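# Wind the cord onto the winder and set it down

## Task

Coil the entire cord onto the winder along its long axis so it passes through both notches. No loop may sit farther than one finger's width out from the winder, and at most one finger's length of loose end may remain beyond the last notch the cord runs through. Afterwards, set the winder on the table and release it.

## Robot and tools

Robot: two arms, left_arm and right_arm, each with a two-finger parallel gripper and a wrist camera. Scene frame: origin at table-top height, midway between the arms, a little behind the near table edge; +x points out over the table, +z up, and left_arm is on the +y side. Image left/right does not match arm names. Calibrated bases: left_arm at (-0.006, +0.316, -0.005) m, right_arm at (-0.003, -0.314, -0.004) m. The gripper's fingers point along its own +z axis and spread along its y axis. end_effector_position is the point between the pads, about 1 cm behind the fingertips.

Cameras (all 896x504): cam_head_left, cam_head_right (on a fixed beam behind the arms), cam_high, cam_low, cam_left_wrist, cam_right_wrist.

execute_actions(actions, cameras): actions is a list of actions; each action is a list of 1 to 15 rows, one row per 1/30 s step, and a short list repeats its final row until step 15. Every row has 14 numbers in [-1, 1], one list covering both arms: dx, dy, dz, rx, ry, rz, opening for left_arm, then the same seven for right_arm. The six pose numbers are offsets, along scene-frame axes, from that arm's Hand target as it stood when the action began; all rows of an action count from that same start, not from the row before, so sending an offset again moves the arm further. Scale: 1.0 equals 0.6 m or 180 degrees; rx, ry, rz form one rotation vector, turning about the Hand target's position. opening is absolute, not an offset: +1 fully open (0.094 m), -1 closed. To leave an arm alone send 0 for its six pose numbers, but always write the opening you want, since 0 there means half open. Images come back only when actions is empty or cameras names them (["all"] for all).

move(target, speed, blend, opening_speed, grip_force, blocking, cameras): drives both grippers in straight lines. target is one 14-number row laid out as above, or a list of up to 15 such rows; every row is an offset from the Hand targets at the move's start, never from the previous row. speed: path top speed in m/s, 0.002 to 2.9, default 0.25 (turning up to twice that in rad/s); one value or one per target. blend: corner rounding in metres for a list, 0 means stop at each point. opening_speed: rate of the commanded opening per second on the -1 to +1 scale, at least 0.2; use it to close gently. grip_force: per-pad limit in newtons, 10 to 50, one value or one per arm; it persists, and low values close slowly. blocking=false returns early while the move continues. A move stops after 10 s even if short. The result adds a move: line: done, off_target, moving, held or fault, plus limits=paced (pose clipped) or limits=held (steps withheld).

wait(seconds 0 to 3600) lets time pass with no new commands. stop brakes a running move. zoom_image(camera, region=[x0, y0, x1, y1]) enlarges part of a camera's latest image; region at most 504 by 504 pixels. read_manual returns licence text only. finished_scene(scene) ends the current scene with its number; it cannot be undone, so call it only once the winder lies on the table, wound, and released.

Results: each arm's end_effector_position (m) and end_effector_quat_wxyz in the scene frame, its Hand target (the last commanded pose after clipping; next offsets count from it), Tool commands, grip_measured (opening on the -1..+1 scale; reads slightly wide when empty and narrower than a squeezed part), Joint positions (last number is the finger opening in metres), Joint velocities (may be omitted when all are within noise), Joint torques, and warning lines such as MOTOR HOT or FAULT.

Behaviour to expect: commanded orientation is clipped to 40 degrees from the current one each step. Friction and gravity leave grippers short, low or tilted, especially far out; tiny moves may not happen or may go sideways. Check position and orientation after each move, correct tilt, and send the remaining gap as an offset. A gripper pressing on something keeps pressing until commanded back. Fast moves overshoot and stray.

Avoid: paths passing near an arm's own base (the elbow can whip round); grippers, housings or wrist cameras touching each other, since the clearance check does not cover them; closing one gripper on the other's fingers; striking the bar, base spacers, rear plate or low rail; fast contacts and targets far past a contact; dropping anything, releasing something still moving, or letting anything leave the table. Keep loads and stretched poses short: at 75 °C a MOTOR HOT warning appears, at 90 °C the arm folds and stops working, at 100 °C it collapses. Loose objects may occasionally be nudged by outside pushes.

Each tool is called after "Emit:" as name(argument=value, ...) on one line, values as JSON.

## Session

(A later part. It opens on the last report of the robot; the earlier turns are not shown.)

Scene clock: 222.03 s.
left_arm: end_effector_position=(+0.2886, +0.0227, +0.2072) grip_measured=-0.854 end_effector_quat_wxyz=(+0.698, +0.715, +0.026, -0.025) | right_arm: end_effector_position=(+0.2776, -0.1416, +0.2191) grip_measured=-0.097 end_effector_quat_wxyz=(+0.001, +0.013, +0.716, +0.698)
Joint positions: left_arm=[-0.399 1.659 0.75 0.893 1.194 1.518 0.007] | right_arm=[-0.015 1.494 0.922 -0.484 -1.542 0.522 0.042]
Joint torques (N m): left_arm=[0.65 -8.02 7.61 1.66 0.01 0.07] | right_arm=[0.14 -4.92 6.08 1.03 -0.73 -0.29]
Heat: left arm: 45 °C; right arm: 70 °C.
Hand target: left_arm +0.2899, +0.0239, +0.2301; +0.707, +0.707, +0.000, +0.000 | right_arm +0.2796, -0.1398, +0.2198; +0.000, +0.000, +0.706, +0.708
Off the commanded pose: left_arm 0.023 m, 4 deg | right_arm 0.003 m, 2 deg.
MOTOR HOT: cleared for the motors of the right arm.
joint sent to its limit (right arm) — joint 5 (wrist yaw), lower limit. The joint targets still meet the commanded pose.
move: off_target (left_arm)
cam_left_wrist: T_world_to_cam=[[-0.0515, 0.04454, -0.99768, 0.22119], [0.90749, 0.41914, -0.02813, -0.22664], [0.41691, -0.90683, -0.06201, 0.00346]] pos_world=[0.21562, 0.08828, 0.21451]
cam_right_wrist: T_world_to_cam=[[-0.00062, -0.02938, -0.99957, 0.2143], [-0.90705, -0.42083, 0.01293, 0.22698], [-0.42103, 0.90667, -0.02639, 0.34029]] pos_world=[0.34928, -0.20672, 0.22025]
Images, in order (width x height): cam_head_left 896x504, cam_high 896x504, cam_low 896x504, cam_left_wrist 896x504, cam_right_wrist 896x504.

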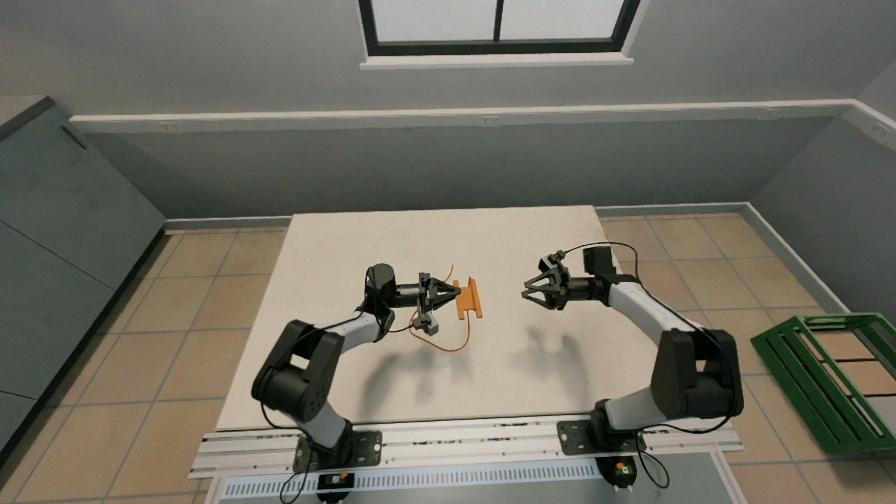

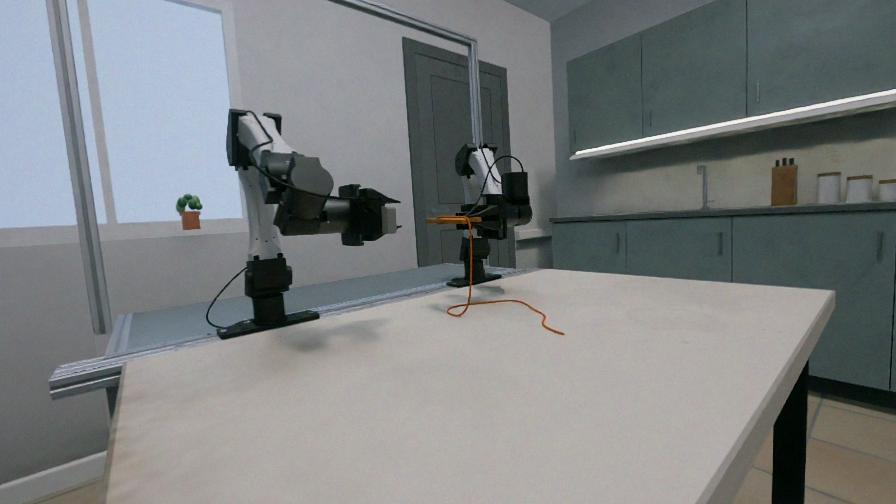

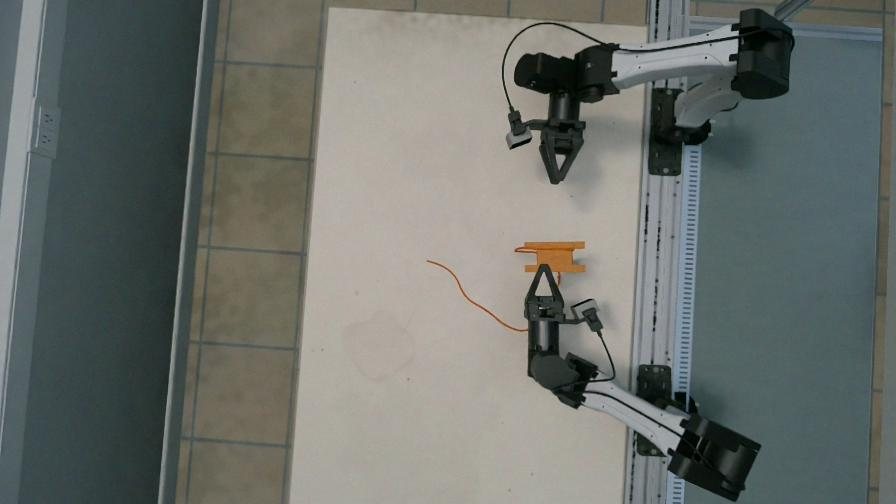

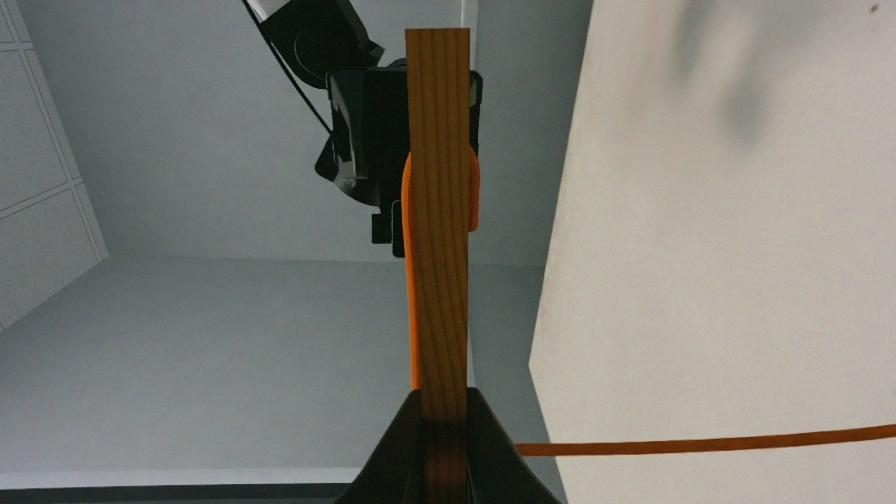

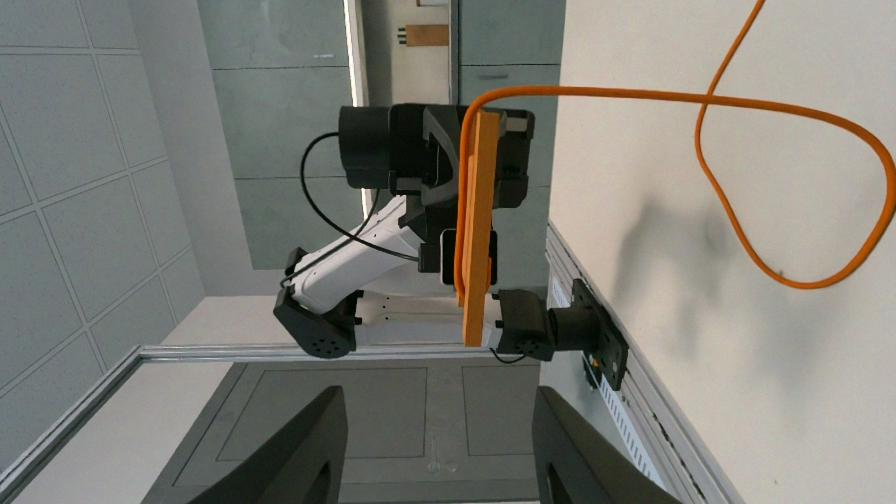

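Emit:
move(target=[[0,0,0,0,0,0,-0.95,-0.001,0.1,-0.030,0,0.017,0,-0.3],[0,0,0,0,0,0,-0.95,-0.001,0.2,-0.030,0,0.017,0,-0.3],[0,0,0,0,0,0,-0.95,-0.001,0.2,-0.030,0,0.017,0,-0.95]], speed=0.2, opening_speed=0.8, cameras=["cam_right_wrist","cam_low"])

Emit:
zoom_image(camera="cam_low", region=[490, 205, 610, 285])

Scene clock: 253.10 s.
left_arm: end_effector_position=(+0.2885, +0.0227, +0.2053) grip_measured=-0.854 end_effector_quat_wxyz=(+0.697, +0.716, +0.029, -0.028) | right_arm: end_effector_position=(+0.2744, -0.0242, +0.2003) grip_measured=-0.834 end_effector_quat_wxyz=(-0.022, +0.019, +0.708, +0.706)
Joint positions: left_arm=[-0.399 1.659 0.75 0.879 1.194 1.521 0.007] | right_arm=[0.388 1.639 0.664 0.97 -1.179 1.613 0.008]
Joint torques (N m): left_arm=[0.66 -8.01 7.6 1.82 0.02 0.04] | right_arm=[0.03 -5.49 6.5 1.63 0.14 -0.09]
Heat: left arm: 43 °C; right arm: 56 °C.
Hand target: left_arm +0.2899, +0.0239, +0.2302; +0.707, +0.707, +0.000, +0.000 | right_arm +0.2791, -0.0198, +0.2019; -0.019, +0.018, +0.706, +0.708
Off the commanded pose: left_arm 0.025 m, 5 deg | right_arm 0.007 m, 0 deg.
move: done
cam_right_wrist: T_world_to_cam=[[-0.04057, -0.00626, -0.99916, 0.2104], [-0.89562, -0.44309, 0.03915, 0.26476], [-0.44296, 0.89646, 0.01237, 0.2301]] pos_world=[0.34758, -0.08765, 0.19701]
Images, in order (width x height): cam_low 896x504, cam_right_wrist 896x504.

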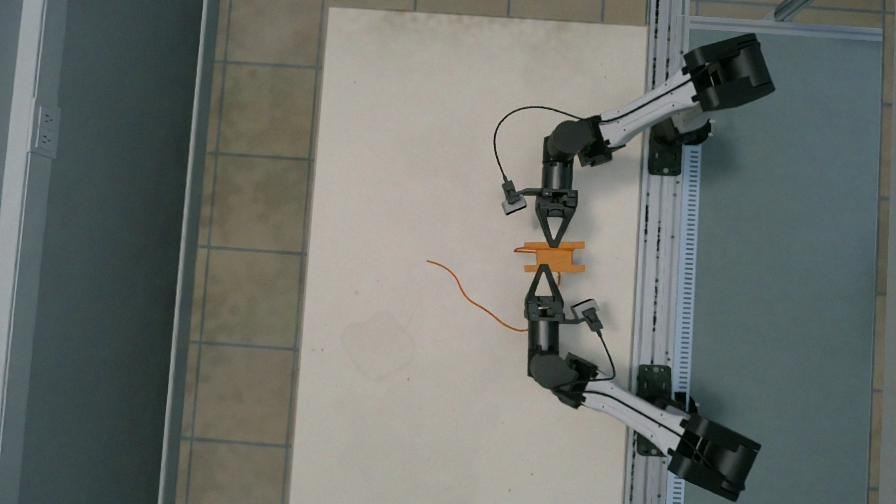

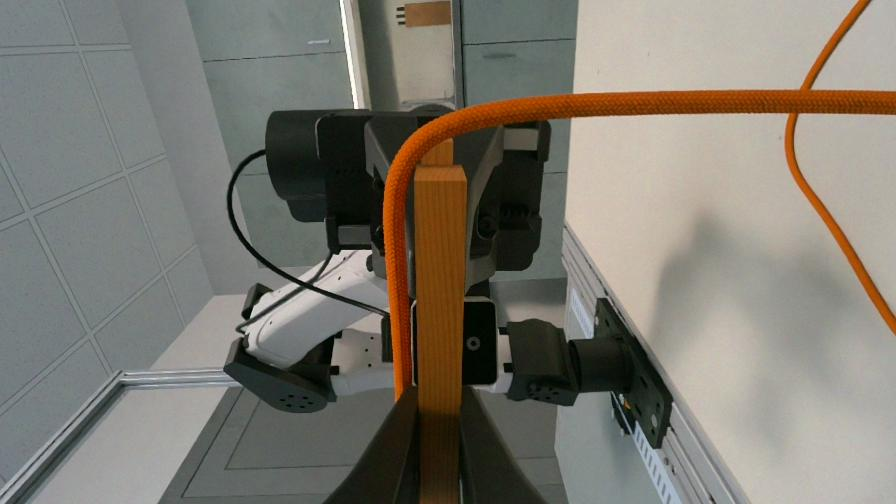

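Scaled by 4.200 from the camera's image (finer frame: 1280x720).

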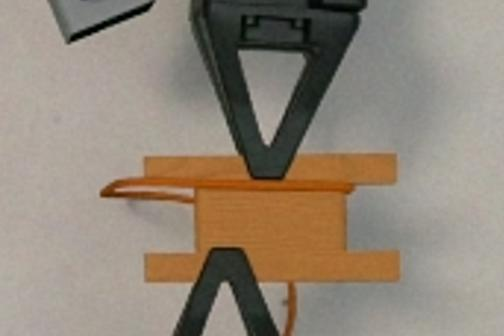

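Emit:
move(target=[[0,0,0,0,0,0,-0.4,0,0,0,0,0,0,-0.95],[0,0.16,0,0,0,0,-0.4,0,0,0.04,0,0,0,-0.95],[0,0.16,0,0,0.5,0,-0.4,0,0,0.05,0,-0.5,0,-0.95],[0,0.16,0,0,1.0,0,-0.4,0,0,0.05,0,-1.0,0,-0.95]], speed=[0.2,0.2,0.6,0.6], blend=[0,0,0.03,0], cameras=["cam_right_wrist","cam_left_wrist","cam_low","cam_high"])

Emit:
zoom_image(camera="cam_low", region=[490, 205, 610, 305])

Emit:
zoom_image(camera="cam_high", region=[380, 150, 580, 350])

Scene clock: 276.90 s.
left_arm: end_effector_position=(+0.2896, +0.1183, +0.2266) grip_measured=-0.402 end_effector_quat_wxyz=(-0.020, +0.006, +0.723, -0.691) | right_arm: end_effector_position=(+0.2787, -0.0219, +0.2083) grip_measured=-0.836 end_effector_quat_wxyz=(+0.696, -0.715, +0.044, +0.045)
Joint positions: left_arm=[-0.089 1.537 0.951 -0.181 1.532 -0.82 0.028] | right_arm=[0.389 1.605 0.716 0.817 -1.175 -1.521 0.008]
Joint torques (N m): left_arm=[0.69 -5.42 5.5 1.69 0.46 -0.07] | right_arm=[0.09 -11.3 7.15 1.41 0.02 -0.16]
Heat: left arm: 44 °C; right arm: 53 °C.
Hand target: left_arm +0.2899, +0.1198, +0.2302; +0.000, +0.000, +0.707, -0.707 | right_arm +0.2790, -0.0198, +0.2318; +0.706, -0.708, +0.019, +0.019
Off the commanded pose: left_arm 0.004 m, 3 deg | right_arm 0.024 m, 4 deg.
move: off_target (left_arm, right_arm)
cam_left_wrist: T_world_to_cam=[[-0.00041, -0.0227, 0.99974, -0.22308], [-0.89269, 0.45057, 0.00987, 0.24187], [-0.45068, -0.89245, -0.02045, 0.33112]] pos_world=[0.36505, 0.18146, 0.22741]
cam_right_wrist: T_world_to_cam=[[0.10829, 0.02318, 0.99385, -0.23748], [0.89399, -0.43952, -0.08716, -0.2031], [0.43479, 0.89794, -0.06832, 0.00206]] pos_world=[0.20639, -0.08561, 0.21846]
Images, in order (width x height): cam_high 896x504, cam_low 896x504, cam_left_wrist 896x504, cam_right_wrist 896x504.

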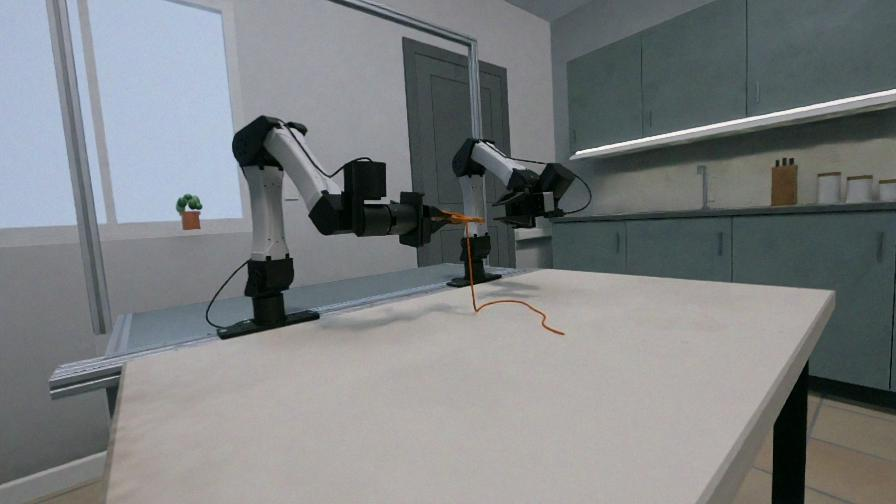

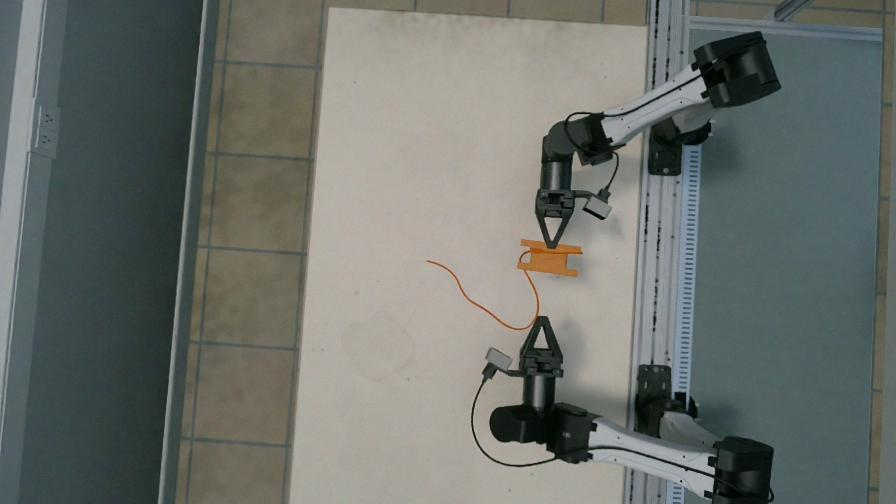

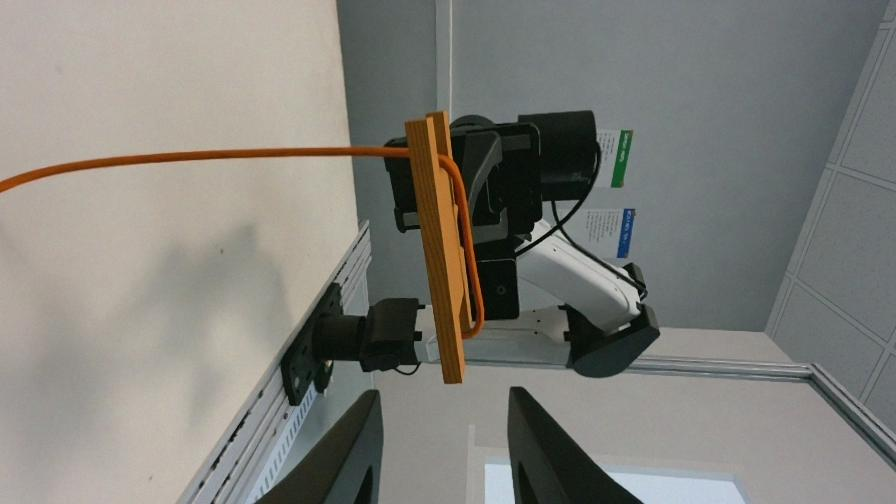

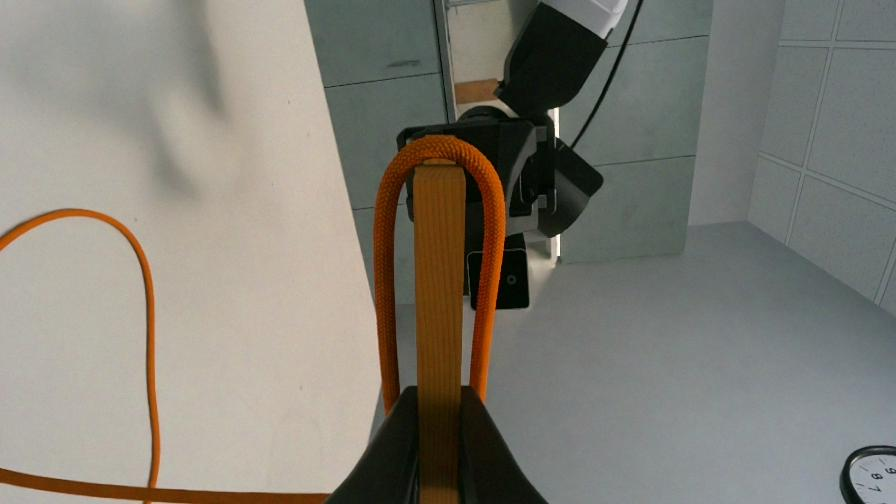

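Scaled by 4.200 from the camera's image (finer frame: 1280x720).

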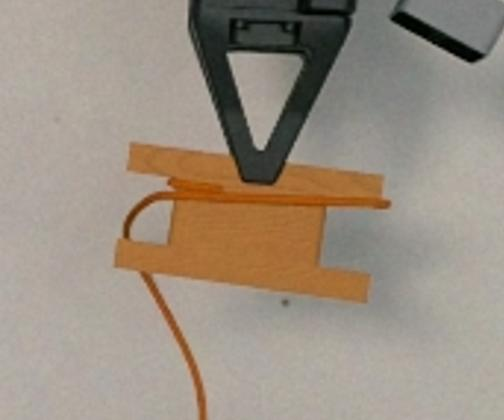

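Scaled by 2.520 from the camera's image (finer frame: 1280x720).

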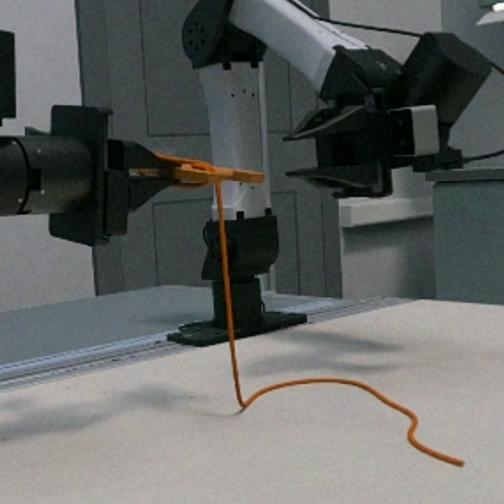

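Emit:
move(target=[[0.04,0,-0.192,0,-0.5,0,0.2,0,0,0,0,0,0,-0.95],[0.04,-0.175,-0.192,0,-0.5,0,0.2,0,0,0,0,0,0,-0.95],[0.04,-0.175,-0.192,0,-0.5,0,-0.91,0,0,0,0,0,0,-0.95]], speed=[0.4,0.2,0.2], cameras=["cam_left_wrist","cam_low","cam_high"])

Emit:
zoom_image(camera="cam_high", region=[380, 150, 580, 350])

Scene clock: 342.63 s.
left_arm: end_effector_position=(+0.3128, +0.0160, +0.1178) grip_measured=-0.908 end_effector_quat_wxyz=(+0.496, +0.504, +0.499, -0.501) | right_arm: end_effector_position=(+0.2787, -0.0219, +0.2083) grip_measured=-0.836 end_effector_quat_wxyz=(+0.696, -0.715, +0.044, +0.045)
Joint positions: left_arm=[-0.393 2.071 0.767 1.335 1.212 -0.026 0.004] | right_arm=[0.389 1.605 0.716 0.817 -1.175 -1.521 0.008]
Joint torques (N m): left_arm=[-0.38 -5.56 3.67 2.1 -0.24 -0.13] | right_arm=[0.02 -11.15 7.49 1.44 0.05 -0.16]
Heat: left arm: 42 °C; right arm: 59 °C.
Hand target: left_arm +0.3138, +0.0148, +0.1150; +0.500, +0.500, +0.500, -0.500 | right_arm +0.2790, -0.0198, +0.2318; +0.706, -0.708, +0.019, +0.019
Off the commanded pose: left_arm 0.003 m, 1 deg | right_arm 0.024 m, 4 deg.
move: done
cam_left_wrist: T_world_to_cam=[[-0.99932, 0.03161, -0.01897, 0.31504], [0.03056, 0.42258, -0.90581, 0.12926], [-0.02062, -0.90577, -0.42326, 0.16116]] pos_world=[0.3142, 0.0814, 0.19127]
Images, in order (width x height): cam_high 896x504, cam_low 896x504, cam_left_wrist 896x504.

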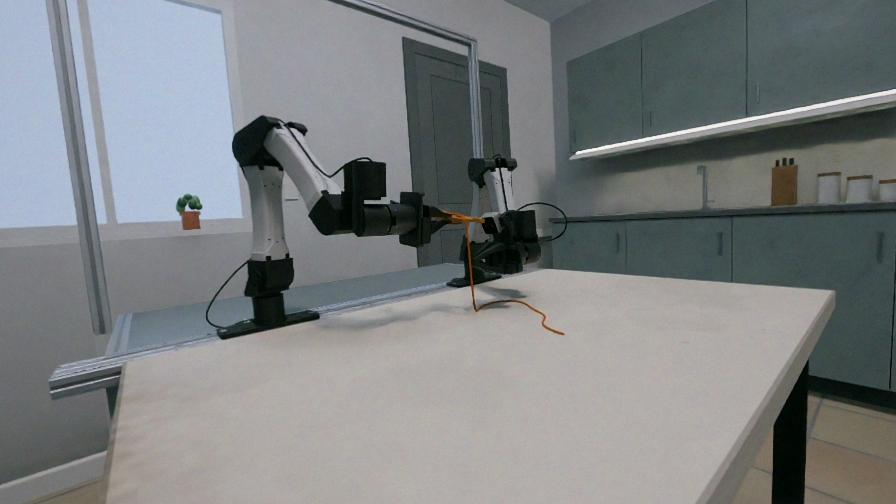

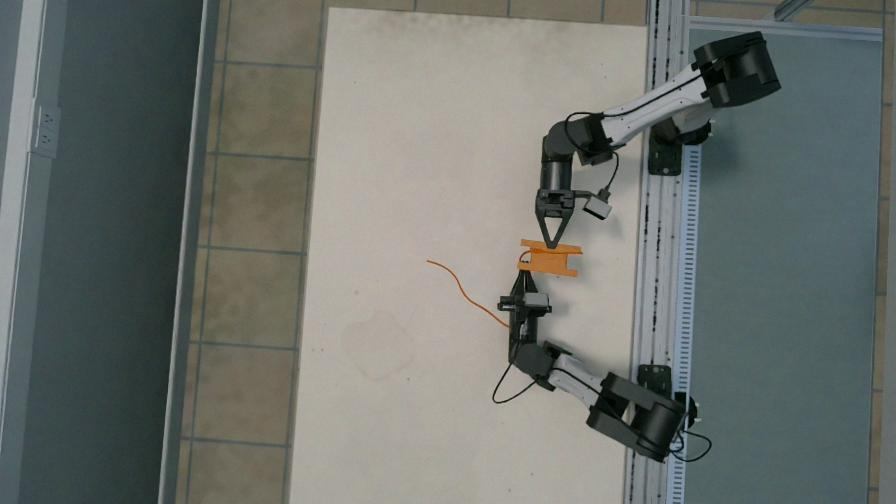

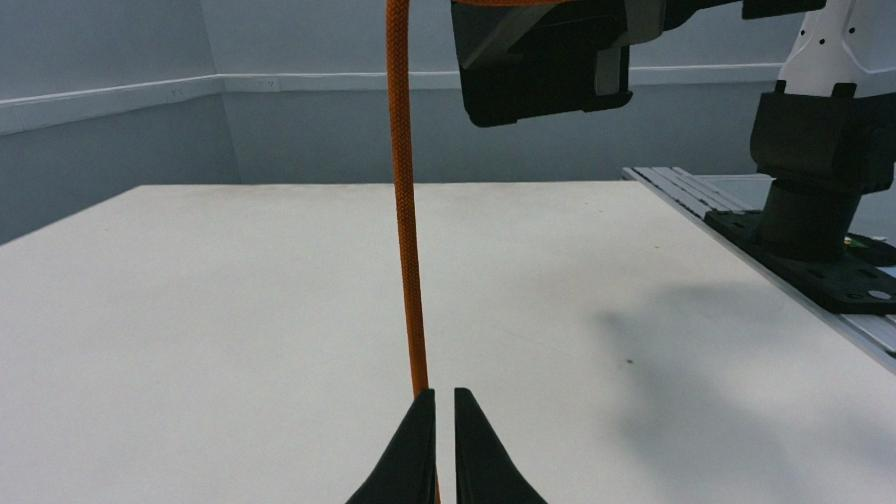

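Scaled by 2.520 from the camera's image (finer frame: 1280x720).

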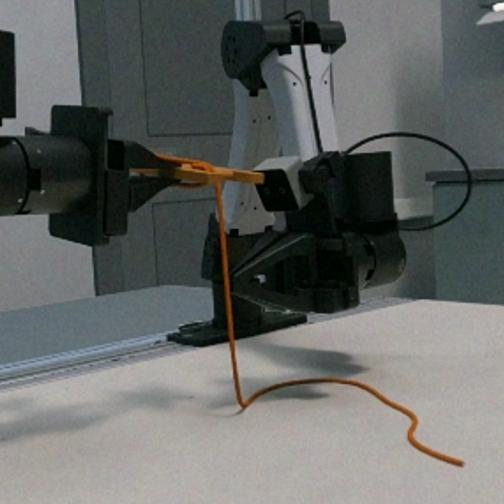

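Emit:
move(target=[[0,0,0,0,0,0,0,0,0,0,0,0,0,-0.95],[0.006,-0.04,0,0,0,0,0,0,0,0,0,0,0,-0.95],[0.006,-0.04,0,0,0,0,-0.92,0,0,0,0,0,0,-0.95],[0.006,-0.04,-0.067,0,0,0,-0.92,0,0,0,0,0,0,-0.95]], speed=0.15, cameras=["cam_left_wrist","cam_low","cam_right_wrist","cam_high"])

Emit:
zoom_image(camera="cam_low", region=[490, 205, 610, 305])

Emit:
zoom_image(camera="cam_high", region=[420, 190, 520, 320])

Scene clock: 356.13 s.
left_arm: end_effector_position=(+0.3119, -0.0074, +0.0743) grip_measured=-0.916 end_effector_quat_wxyz=(+0.488, +0.501, +0.507, -0.505) | right_arm: end_effector_position=(+0.2787, -0.0220, +0.2083) grip_measured=-0.836 end_effector_quat_wxyz=(+0.695, -0.716, +0.045, +0.045)
Joint positions: left_arm=[-0.457 2.247 0.813 1.441 1.149 -0.025 0.004] | right_arm=[0.389 1.603 0.717 0.811 -1.174 -1.522 0.008]
Joint torques (N m): left_arm=[-0.01 -5.85 4.75 2.19 -0.2 -0.06] | right_arm=[0.21 -11 7.53 1.48 0.02 -0.12]
Heat: left arm: 43 °C; right arm: 59 °C.
Hand target: left_arm +0.3173, -0.0092, +0.0747; +0.500, +0.500, +0.500, -0.500 | right_arm +0.2790, -0.0198, +0.2319; +0.706, -0.708, +0.019, +0.018
Off the commanded pose: left_arm 0.006 m, 2 deg | right_arm 0.024 m, 5 deg.
move: done
cam_left_wrist: T_world_to_cam=[[-0.99946, 0.03281, 0.00342, 0.31244], [0.01104, 0.43031, -0.90261, 0.10563], [-0.03109, -0.90209, -0.43044, 0.12538]] pos_world=[0.315, 0.05739, 0.14824]
cam_right_wrist: T_world_to_cam=[[0.11099, 0.02469, 0.99352, -0.23802], [0.89346, -0.44025, -0.08887, -0.20257], [0.43521, 0.89753, -0.07092, 0.00257]] pos_world=[0.20629, -0.08561, 0.21866]
Images, in order (width x height): cam_high 896x504, cam_low 896x504, cam_left_wrist 896x504, cam_right_wrist 896x504.

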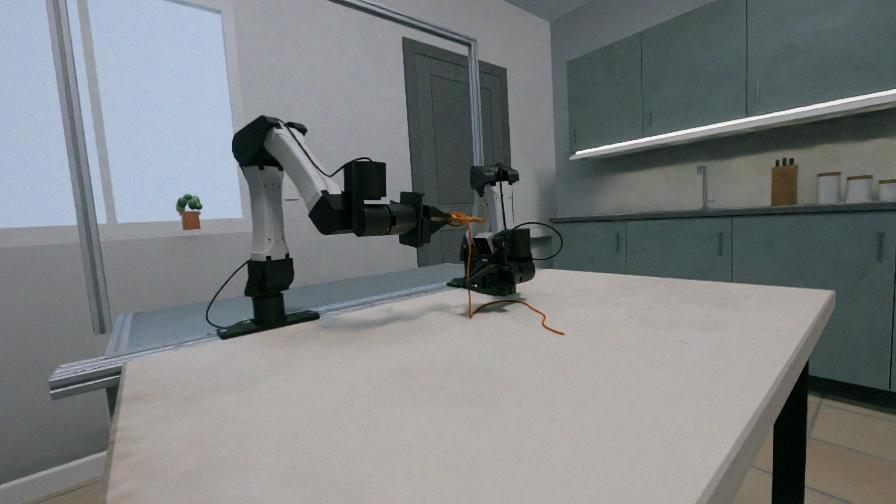

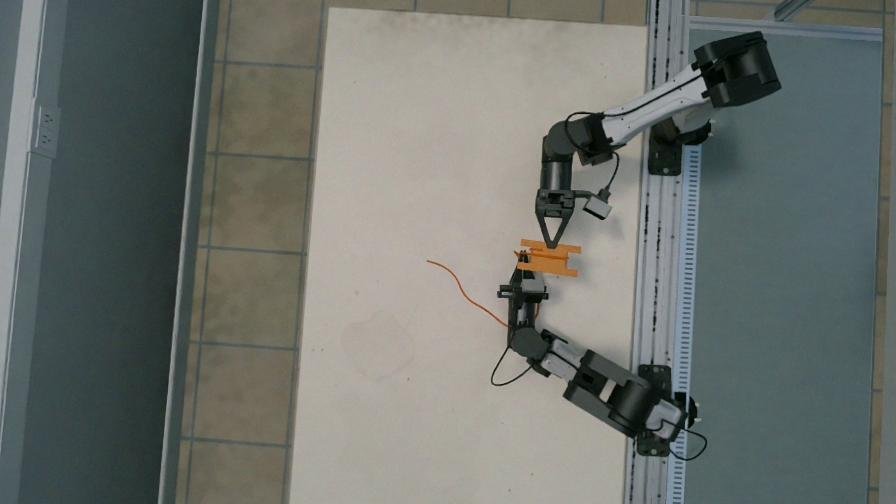

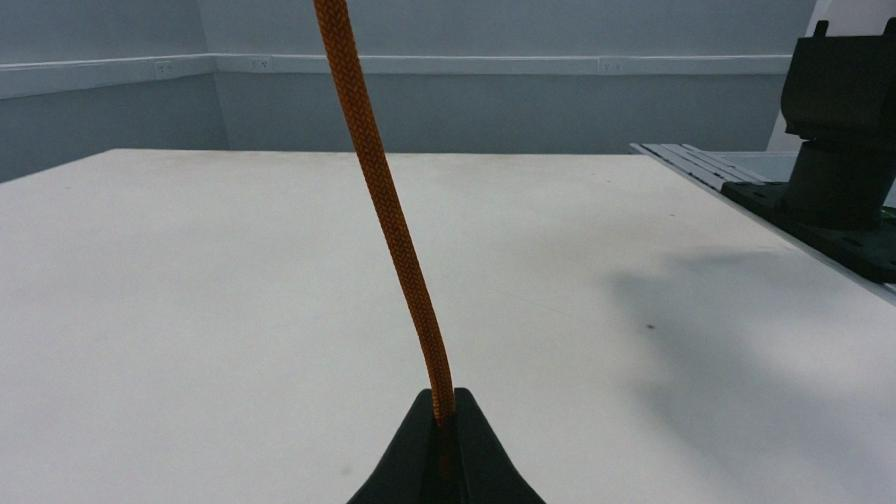

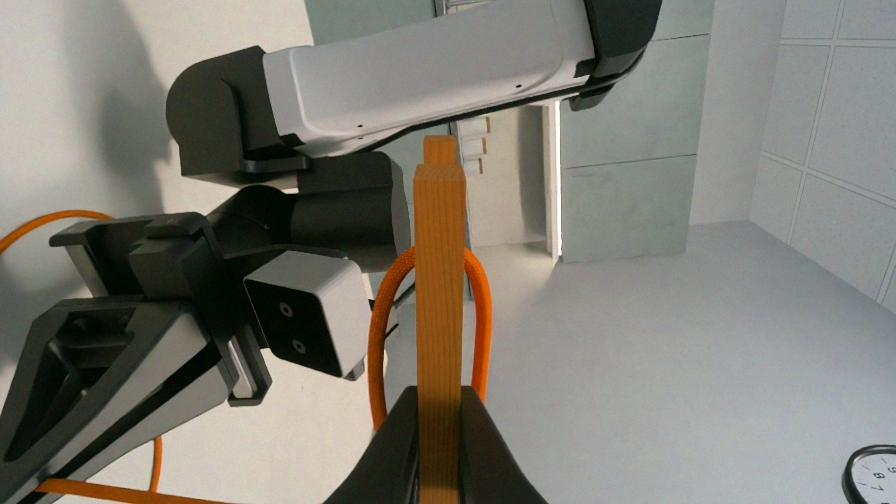

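Scaled by 4.200 from the camera's image (finer frame: 1280x720).

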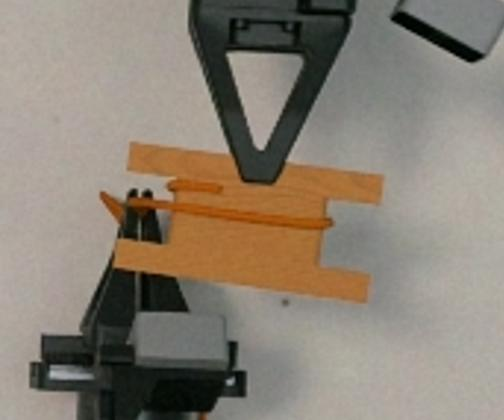

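Scaled by 3.877 from the camera's image (finer frame: 1280x720).

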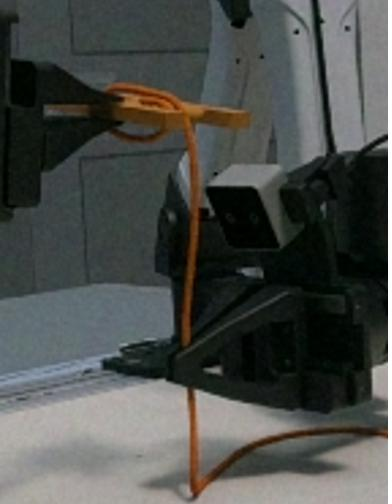

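Emit:
move(target=[[0,0,0,0,0,0,0.2,0,0,0,0,0,0,-0.95],[0,0.215,0,0,0,0,0.2,0,0,0,0,-0.04,0,-0.95],[-0.0455,0.215,0.247,0,0.5,0,-0.4,0,0,0,0,-0.04,0,-0.95],[-0.0455,0.13,0.247,0,0.5,0,-0.4,0,0,0,0,-0.04,0,-0.95]], speed=[0.2,0.25,0.5,0.2], cameras=["cam_left_wrist"])

Scene clock: 394.27 s.
left_arm: end_effector_position=(+0.2839, +0.0713, +0.2203) grip_measured=-0.398 end_effector_quat_wxyz=(-0.012, -0.005, +0.708, -0.706) | right_arm: end_effector_position=(+0.2787, -0.0220, +0.2083) grip_measured=-0.836 end_effector_quat_wxyz=(+0.697, -0.717, +0.000, +0.002)
Joint positions: left_arm=[-0.249 1.591 0.689 0.973 1.355 -1.661 0.028] | right_arm=[0.389 1.603 0.717 0.811 -1.174 -1.647 0.008]
Joint torques (N m): left_arm=[-0.35 -3.79 7.01 1.72 -0.28 0.23] | right_arm=[0.08 -10.86 7.51 1.45 0.02 -0.12]
Heat: left arm: 43 °C; right arm: 57 °C.
Hand target: left_arm +0.2902, +0.0689, +0.2230; +0.000, +0.000, +0.707, -0.707 | right_arm +0.2790, -0.0198, +0.2319; +0.706, -0.707, -0.026, -0.026
Off the commanded pose: left_arm 0.007 m, 2 deg | right_arm 0.024 m, 5 deg.
move: off_target (right_arm)
cam_left_wrist: T_world_to_cam=[[0.00521, 0.01918, 0.9998, -0.22254], [-0.90465, 0.42614, -0.00346, 0.26607], [-0.42612, -0.90446, 0.01957, 0.27147]] pos_world=[0.35754, 0.13641, 0.2181]

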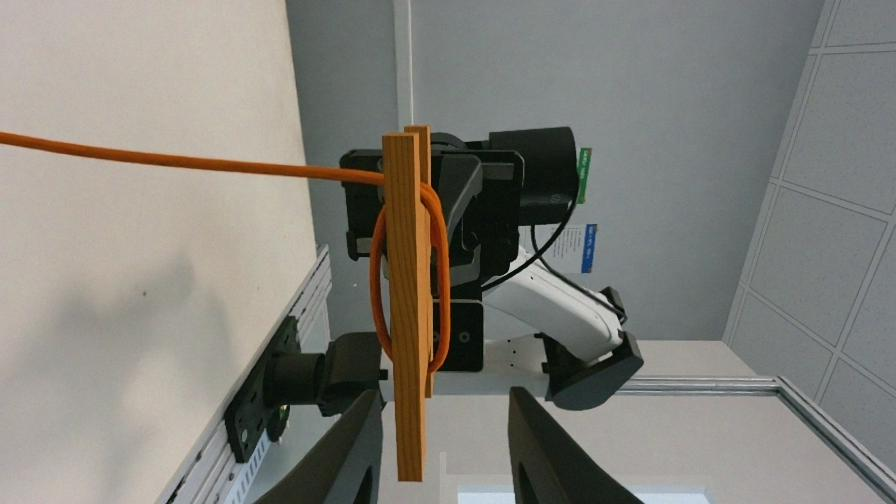

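Emit:
move(target=[[0.003,-0.075,-0.021,0,0,0,-0.4,0,0,0,0,0,0,-0.95],[0.003,-0.075,-0.021,0,0,0,-0.95,0,0,0,0,0,0,-0.95],[0.003,-0.075,0.01,0,0,0,-0.95,0,0,0,0,0,0,-0.3],[0.003,-0.075,0.01,0,0,0,-0.95,0,-0.167,0,0,0,0,0.3],[0.003,-0.075,0.01,0,0,0,-0.95,0.068,-0.167,-0.195,0,0.523,0,0.3],[0.003,-0.075,0.01,0,0,0,-0.95,0.068,0.05,-0.195,0,0.523,0,0.3]], speed=[0.15,0.2,0.2,0.3,0.5,0.2], cameras=["cam_right_wrist","cam_high","cam_low"])

Emit:
zoom_image(camera="cam_high", region=[380, 150, 580, 350])

Scene clock: 420.00 s.
left_arm: end_effector_position=(+0.2891, +0.0250, +0.2069) grip_measured=-0.860 end_effector_quat_wxyz=(-0.027, -0.020, +0.715, -0.699) | right_arm: end_effector_position=(+0.3215, +0.0075, +0.1217) grip_measured=+0.297 end_effector_quat_wxyz=(+0.502, -0.504, +0.496, +0.498)
Joint positions: left_arm=[-0.389 1.666 0.756 0.897 1.217 -1.62 0.007] | right_arm=[0.418 2.083 0.825 1.257 -1.149 -0.023 0.061]
Joint torques (N m): left_arm=[-0.09 -7.95 7.61 1.87 -0.2 0.11] | right_arm=[0.53 -8.27 3.45 1.66 0.09 0.02]
Heat: left arm: 42 °C; right arm: 57 °C.
Hand target: left_arm +0.2919, +0.0239, +0.2290; +0.000, +0.000, +0.707, -0.707 | right_arm +0.3198, +0.0102, +0.1147; +0.499, -0.501, +0.500, +0.500
Off the commanded pose: left_arm 0.022 m, 4 deg | right_arm 0.008 m, 1 deg.
move: off_target (left_arm); target 3's new opening was sent with right_arm's hand 0.024 m and 5 deg from that target; target 4's new opening was sent with right_arm's hand 0.011 m and 2 deg from that target
cam_right_wrist: T_world_to_cam=[[0.99959, 0.00036, 0.02866, -0.3256], [0.0259, -0.4399, -0.89768, 0.14182], [0.01228, 0.89805, -0.43973, 0.13214]] pos_world=[0.32017, -0.05616, 0.19475]
Images, in order (width x height): cam_high 896x504, cam_low 896x504, cam_right_wrist 896x504.

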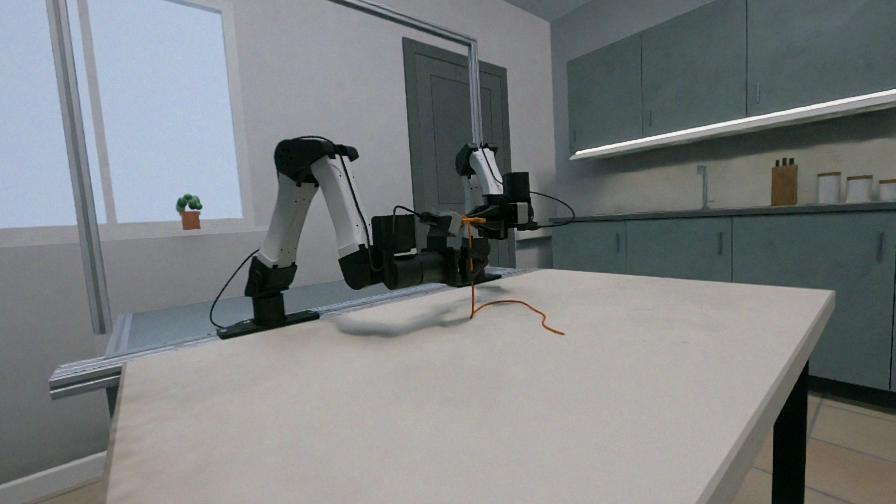

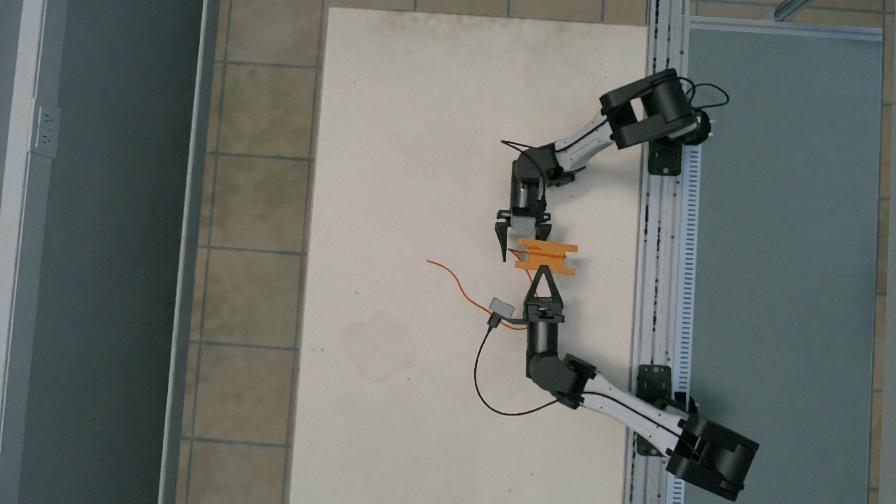

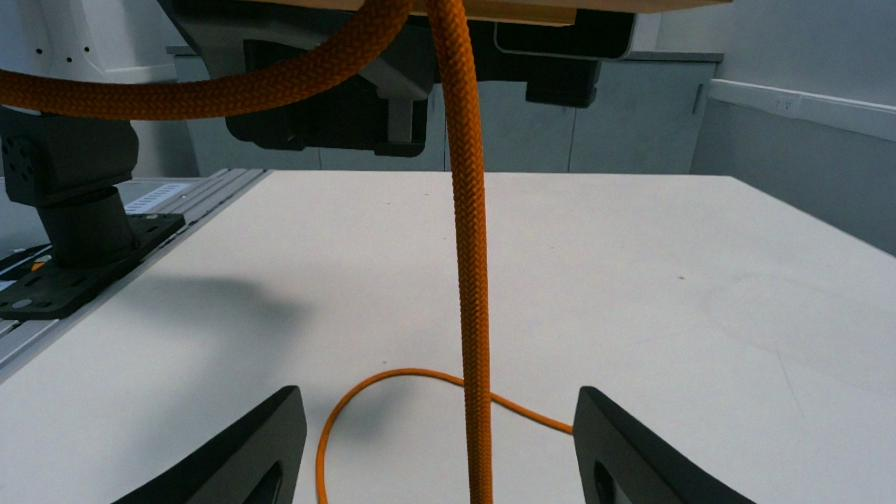

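Scaled by 2.520 from the camera's image (finer frame: 1280x720).

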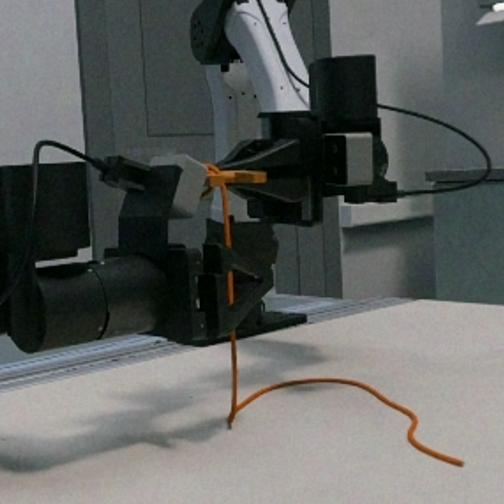

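Emit:
move(target=[[0,0,0.033,0,0,0,-0.95,0,0,-0.03,0,0,0,-0.9],[0,0,0.033,0,-0.5,0,-0.95,0,-0.005,-0.03,0,0,0,-0.9],[0,0,0.033,0,-1.0,0,-0.95,0,-0.005,-0.03,0,0,0,-0.9]], speed=[0.15,0.35,0.35], blend=[0,0.03,0], cameras=["cam_right_wrist","cam_left_wrist","cam_high","cam_low"])

Emit:
zoom_image(camera="cam_high", region=[420, 190, 520, 320])

Emit:
zoom_image(camera="cam_low", region=[490, 205, 610, 305])

Scene clock: 438.50 s.
left_arm: end_effector_position=(+0.2897, +0.0245, +0.2280) grip_measured=-0.860 end_effector_quat_wxyz=(+0.700, +0.714, +0.020, -0.027) | right_arm: end_effector_position=(+0.3213, +0.0074, +0.1033) grip_measured=-0.897 end_effector_quat_wxyz=(+0.502, -0.504, +0.496, +0.498)
Joint positions: left_arm=[-0.389 1.615 0.799 0.81 1.216 1.514 0.007] | right_arm=[0.418 2.152 0.822 1.331 -1.148 -0.021 0.005]
Joint torques (N m): left_arm=[-0.01 -7.46 7.94 1.7 -0.17 0.09] | right_arm=[-0.35 -8.8 3 1.68 -0.02 0.01]
Heat: left arm: 44 °C; right arm: 56 °C.
Hand target: left_arm +0.2919, +0.0239, +0.2487; +0.707, +0.707, +0.000, +0.000 | right_arm +0.3199, +0.0072, +0.0968; +0.499, -0.501, +0.500, +0.500
Off the commanded pose: left_arm 0.021 m, 4 deg | right_arm 0.007 m, 1 deg.
move: off_target (left_arm)
cam_left_wrist: T_world_to_cam=[[-0.04656, 0.04164, -0.99805, 0.24059], [0.91235, 0.40861, -0.02552, -0.22955], [0.40675, -0.91176, -0.05701, 0.00791]] pos_world=[0.21742, 0.09099, 0.23471]
cam_right_wrist: T_world_to_cam=[[0.99959, -0.00041, 0.02848, -0.32488], [0.0254, -0.43939, -0.89794, 0.1255], [0.01288, 0.89829, -0.4392, 0.12387]] pos_world=[0.31997, -0.05626, 0.17635]
Images, in order (width x height): cam_high 896x504, cam_low 896x504, cam_left_wrist 896x504, cam_right_wrist 896x504.

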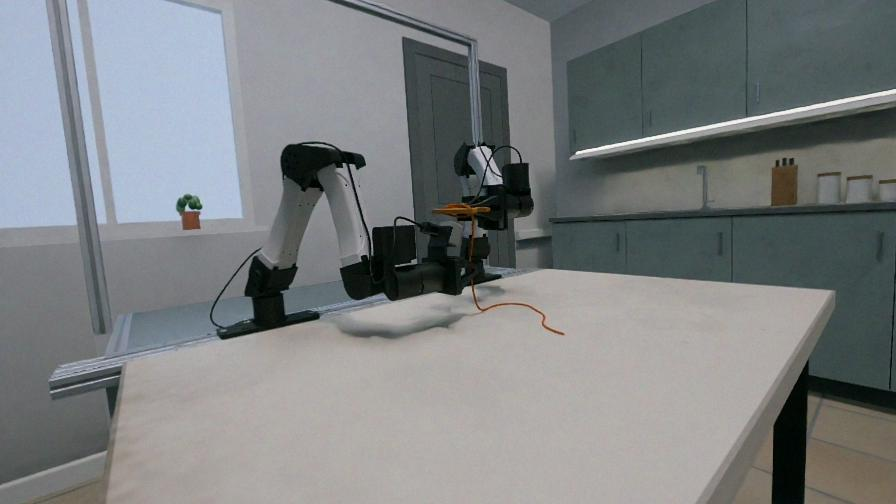

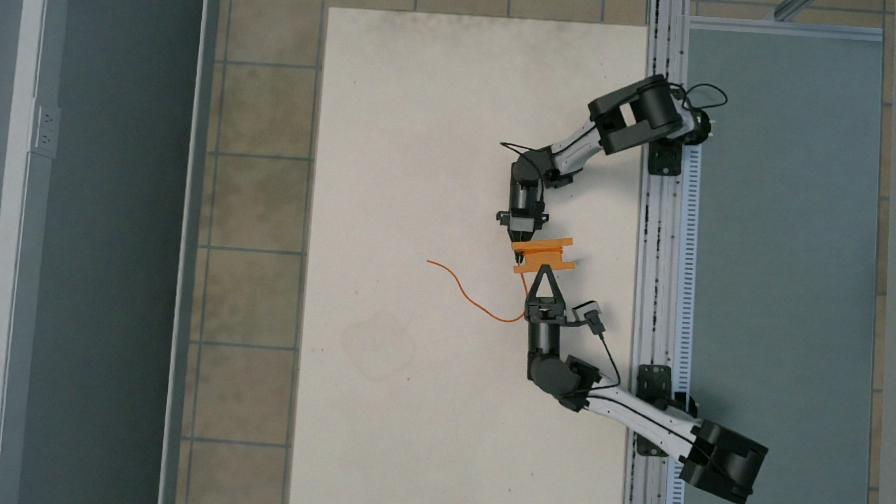

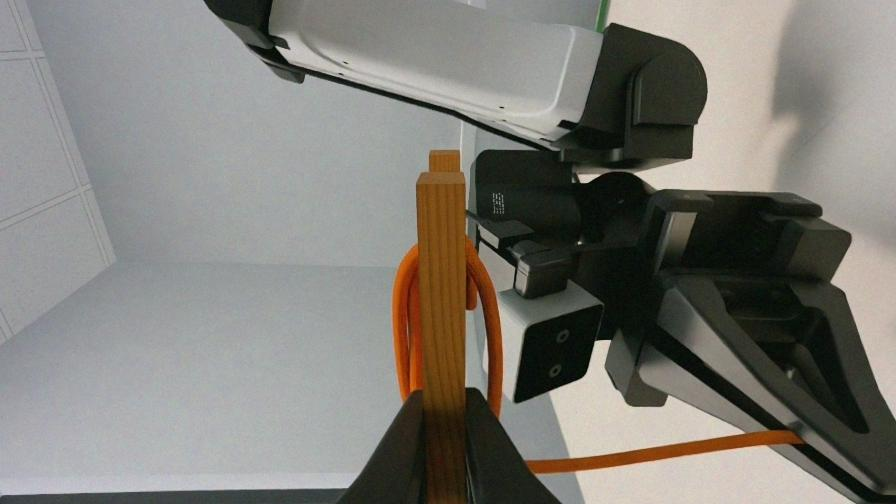

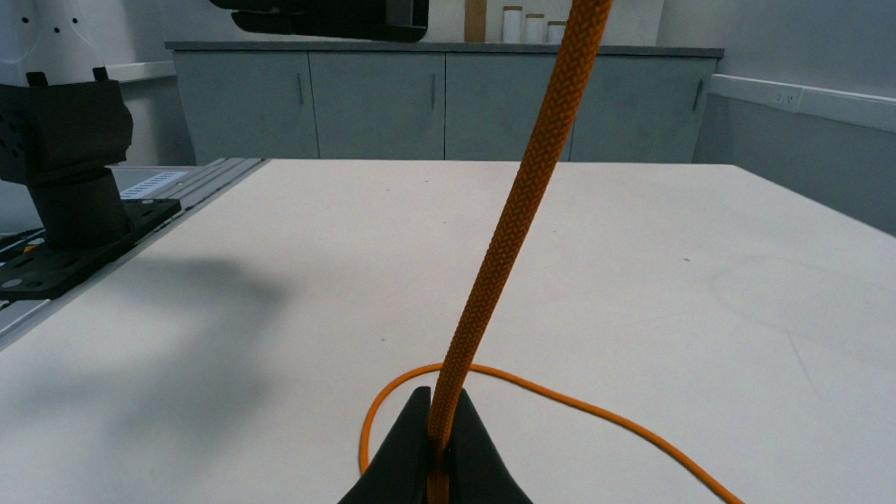

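Scaled by 3.877 from the camera's image (finer frame: 1280x720).

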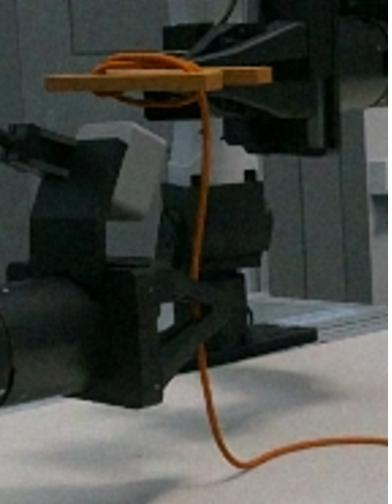

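Scaled by 4.200 from the camera's image (finer frame: 1280x720).

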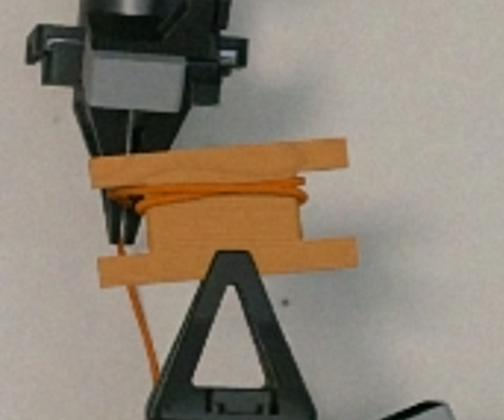

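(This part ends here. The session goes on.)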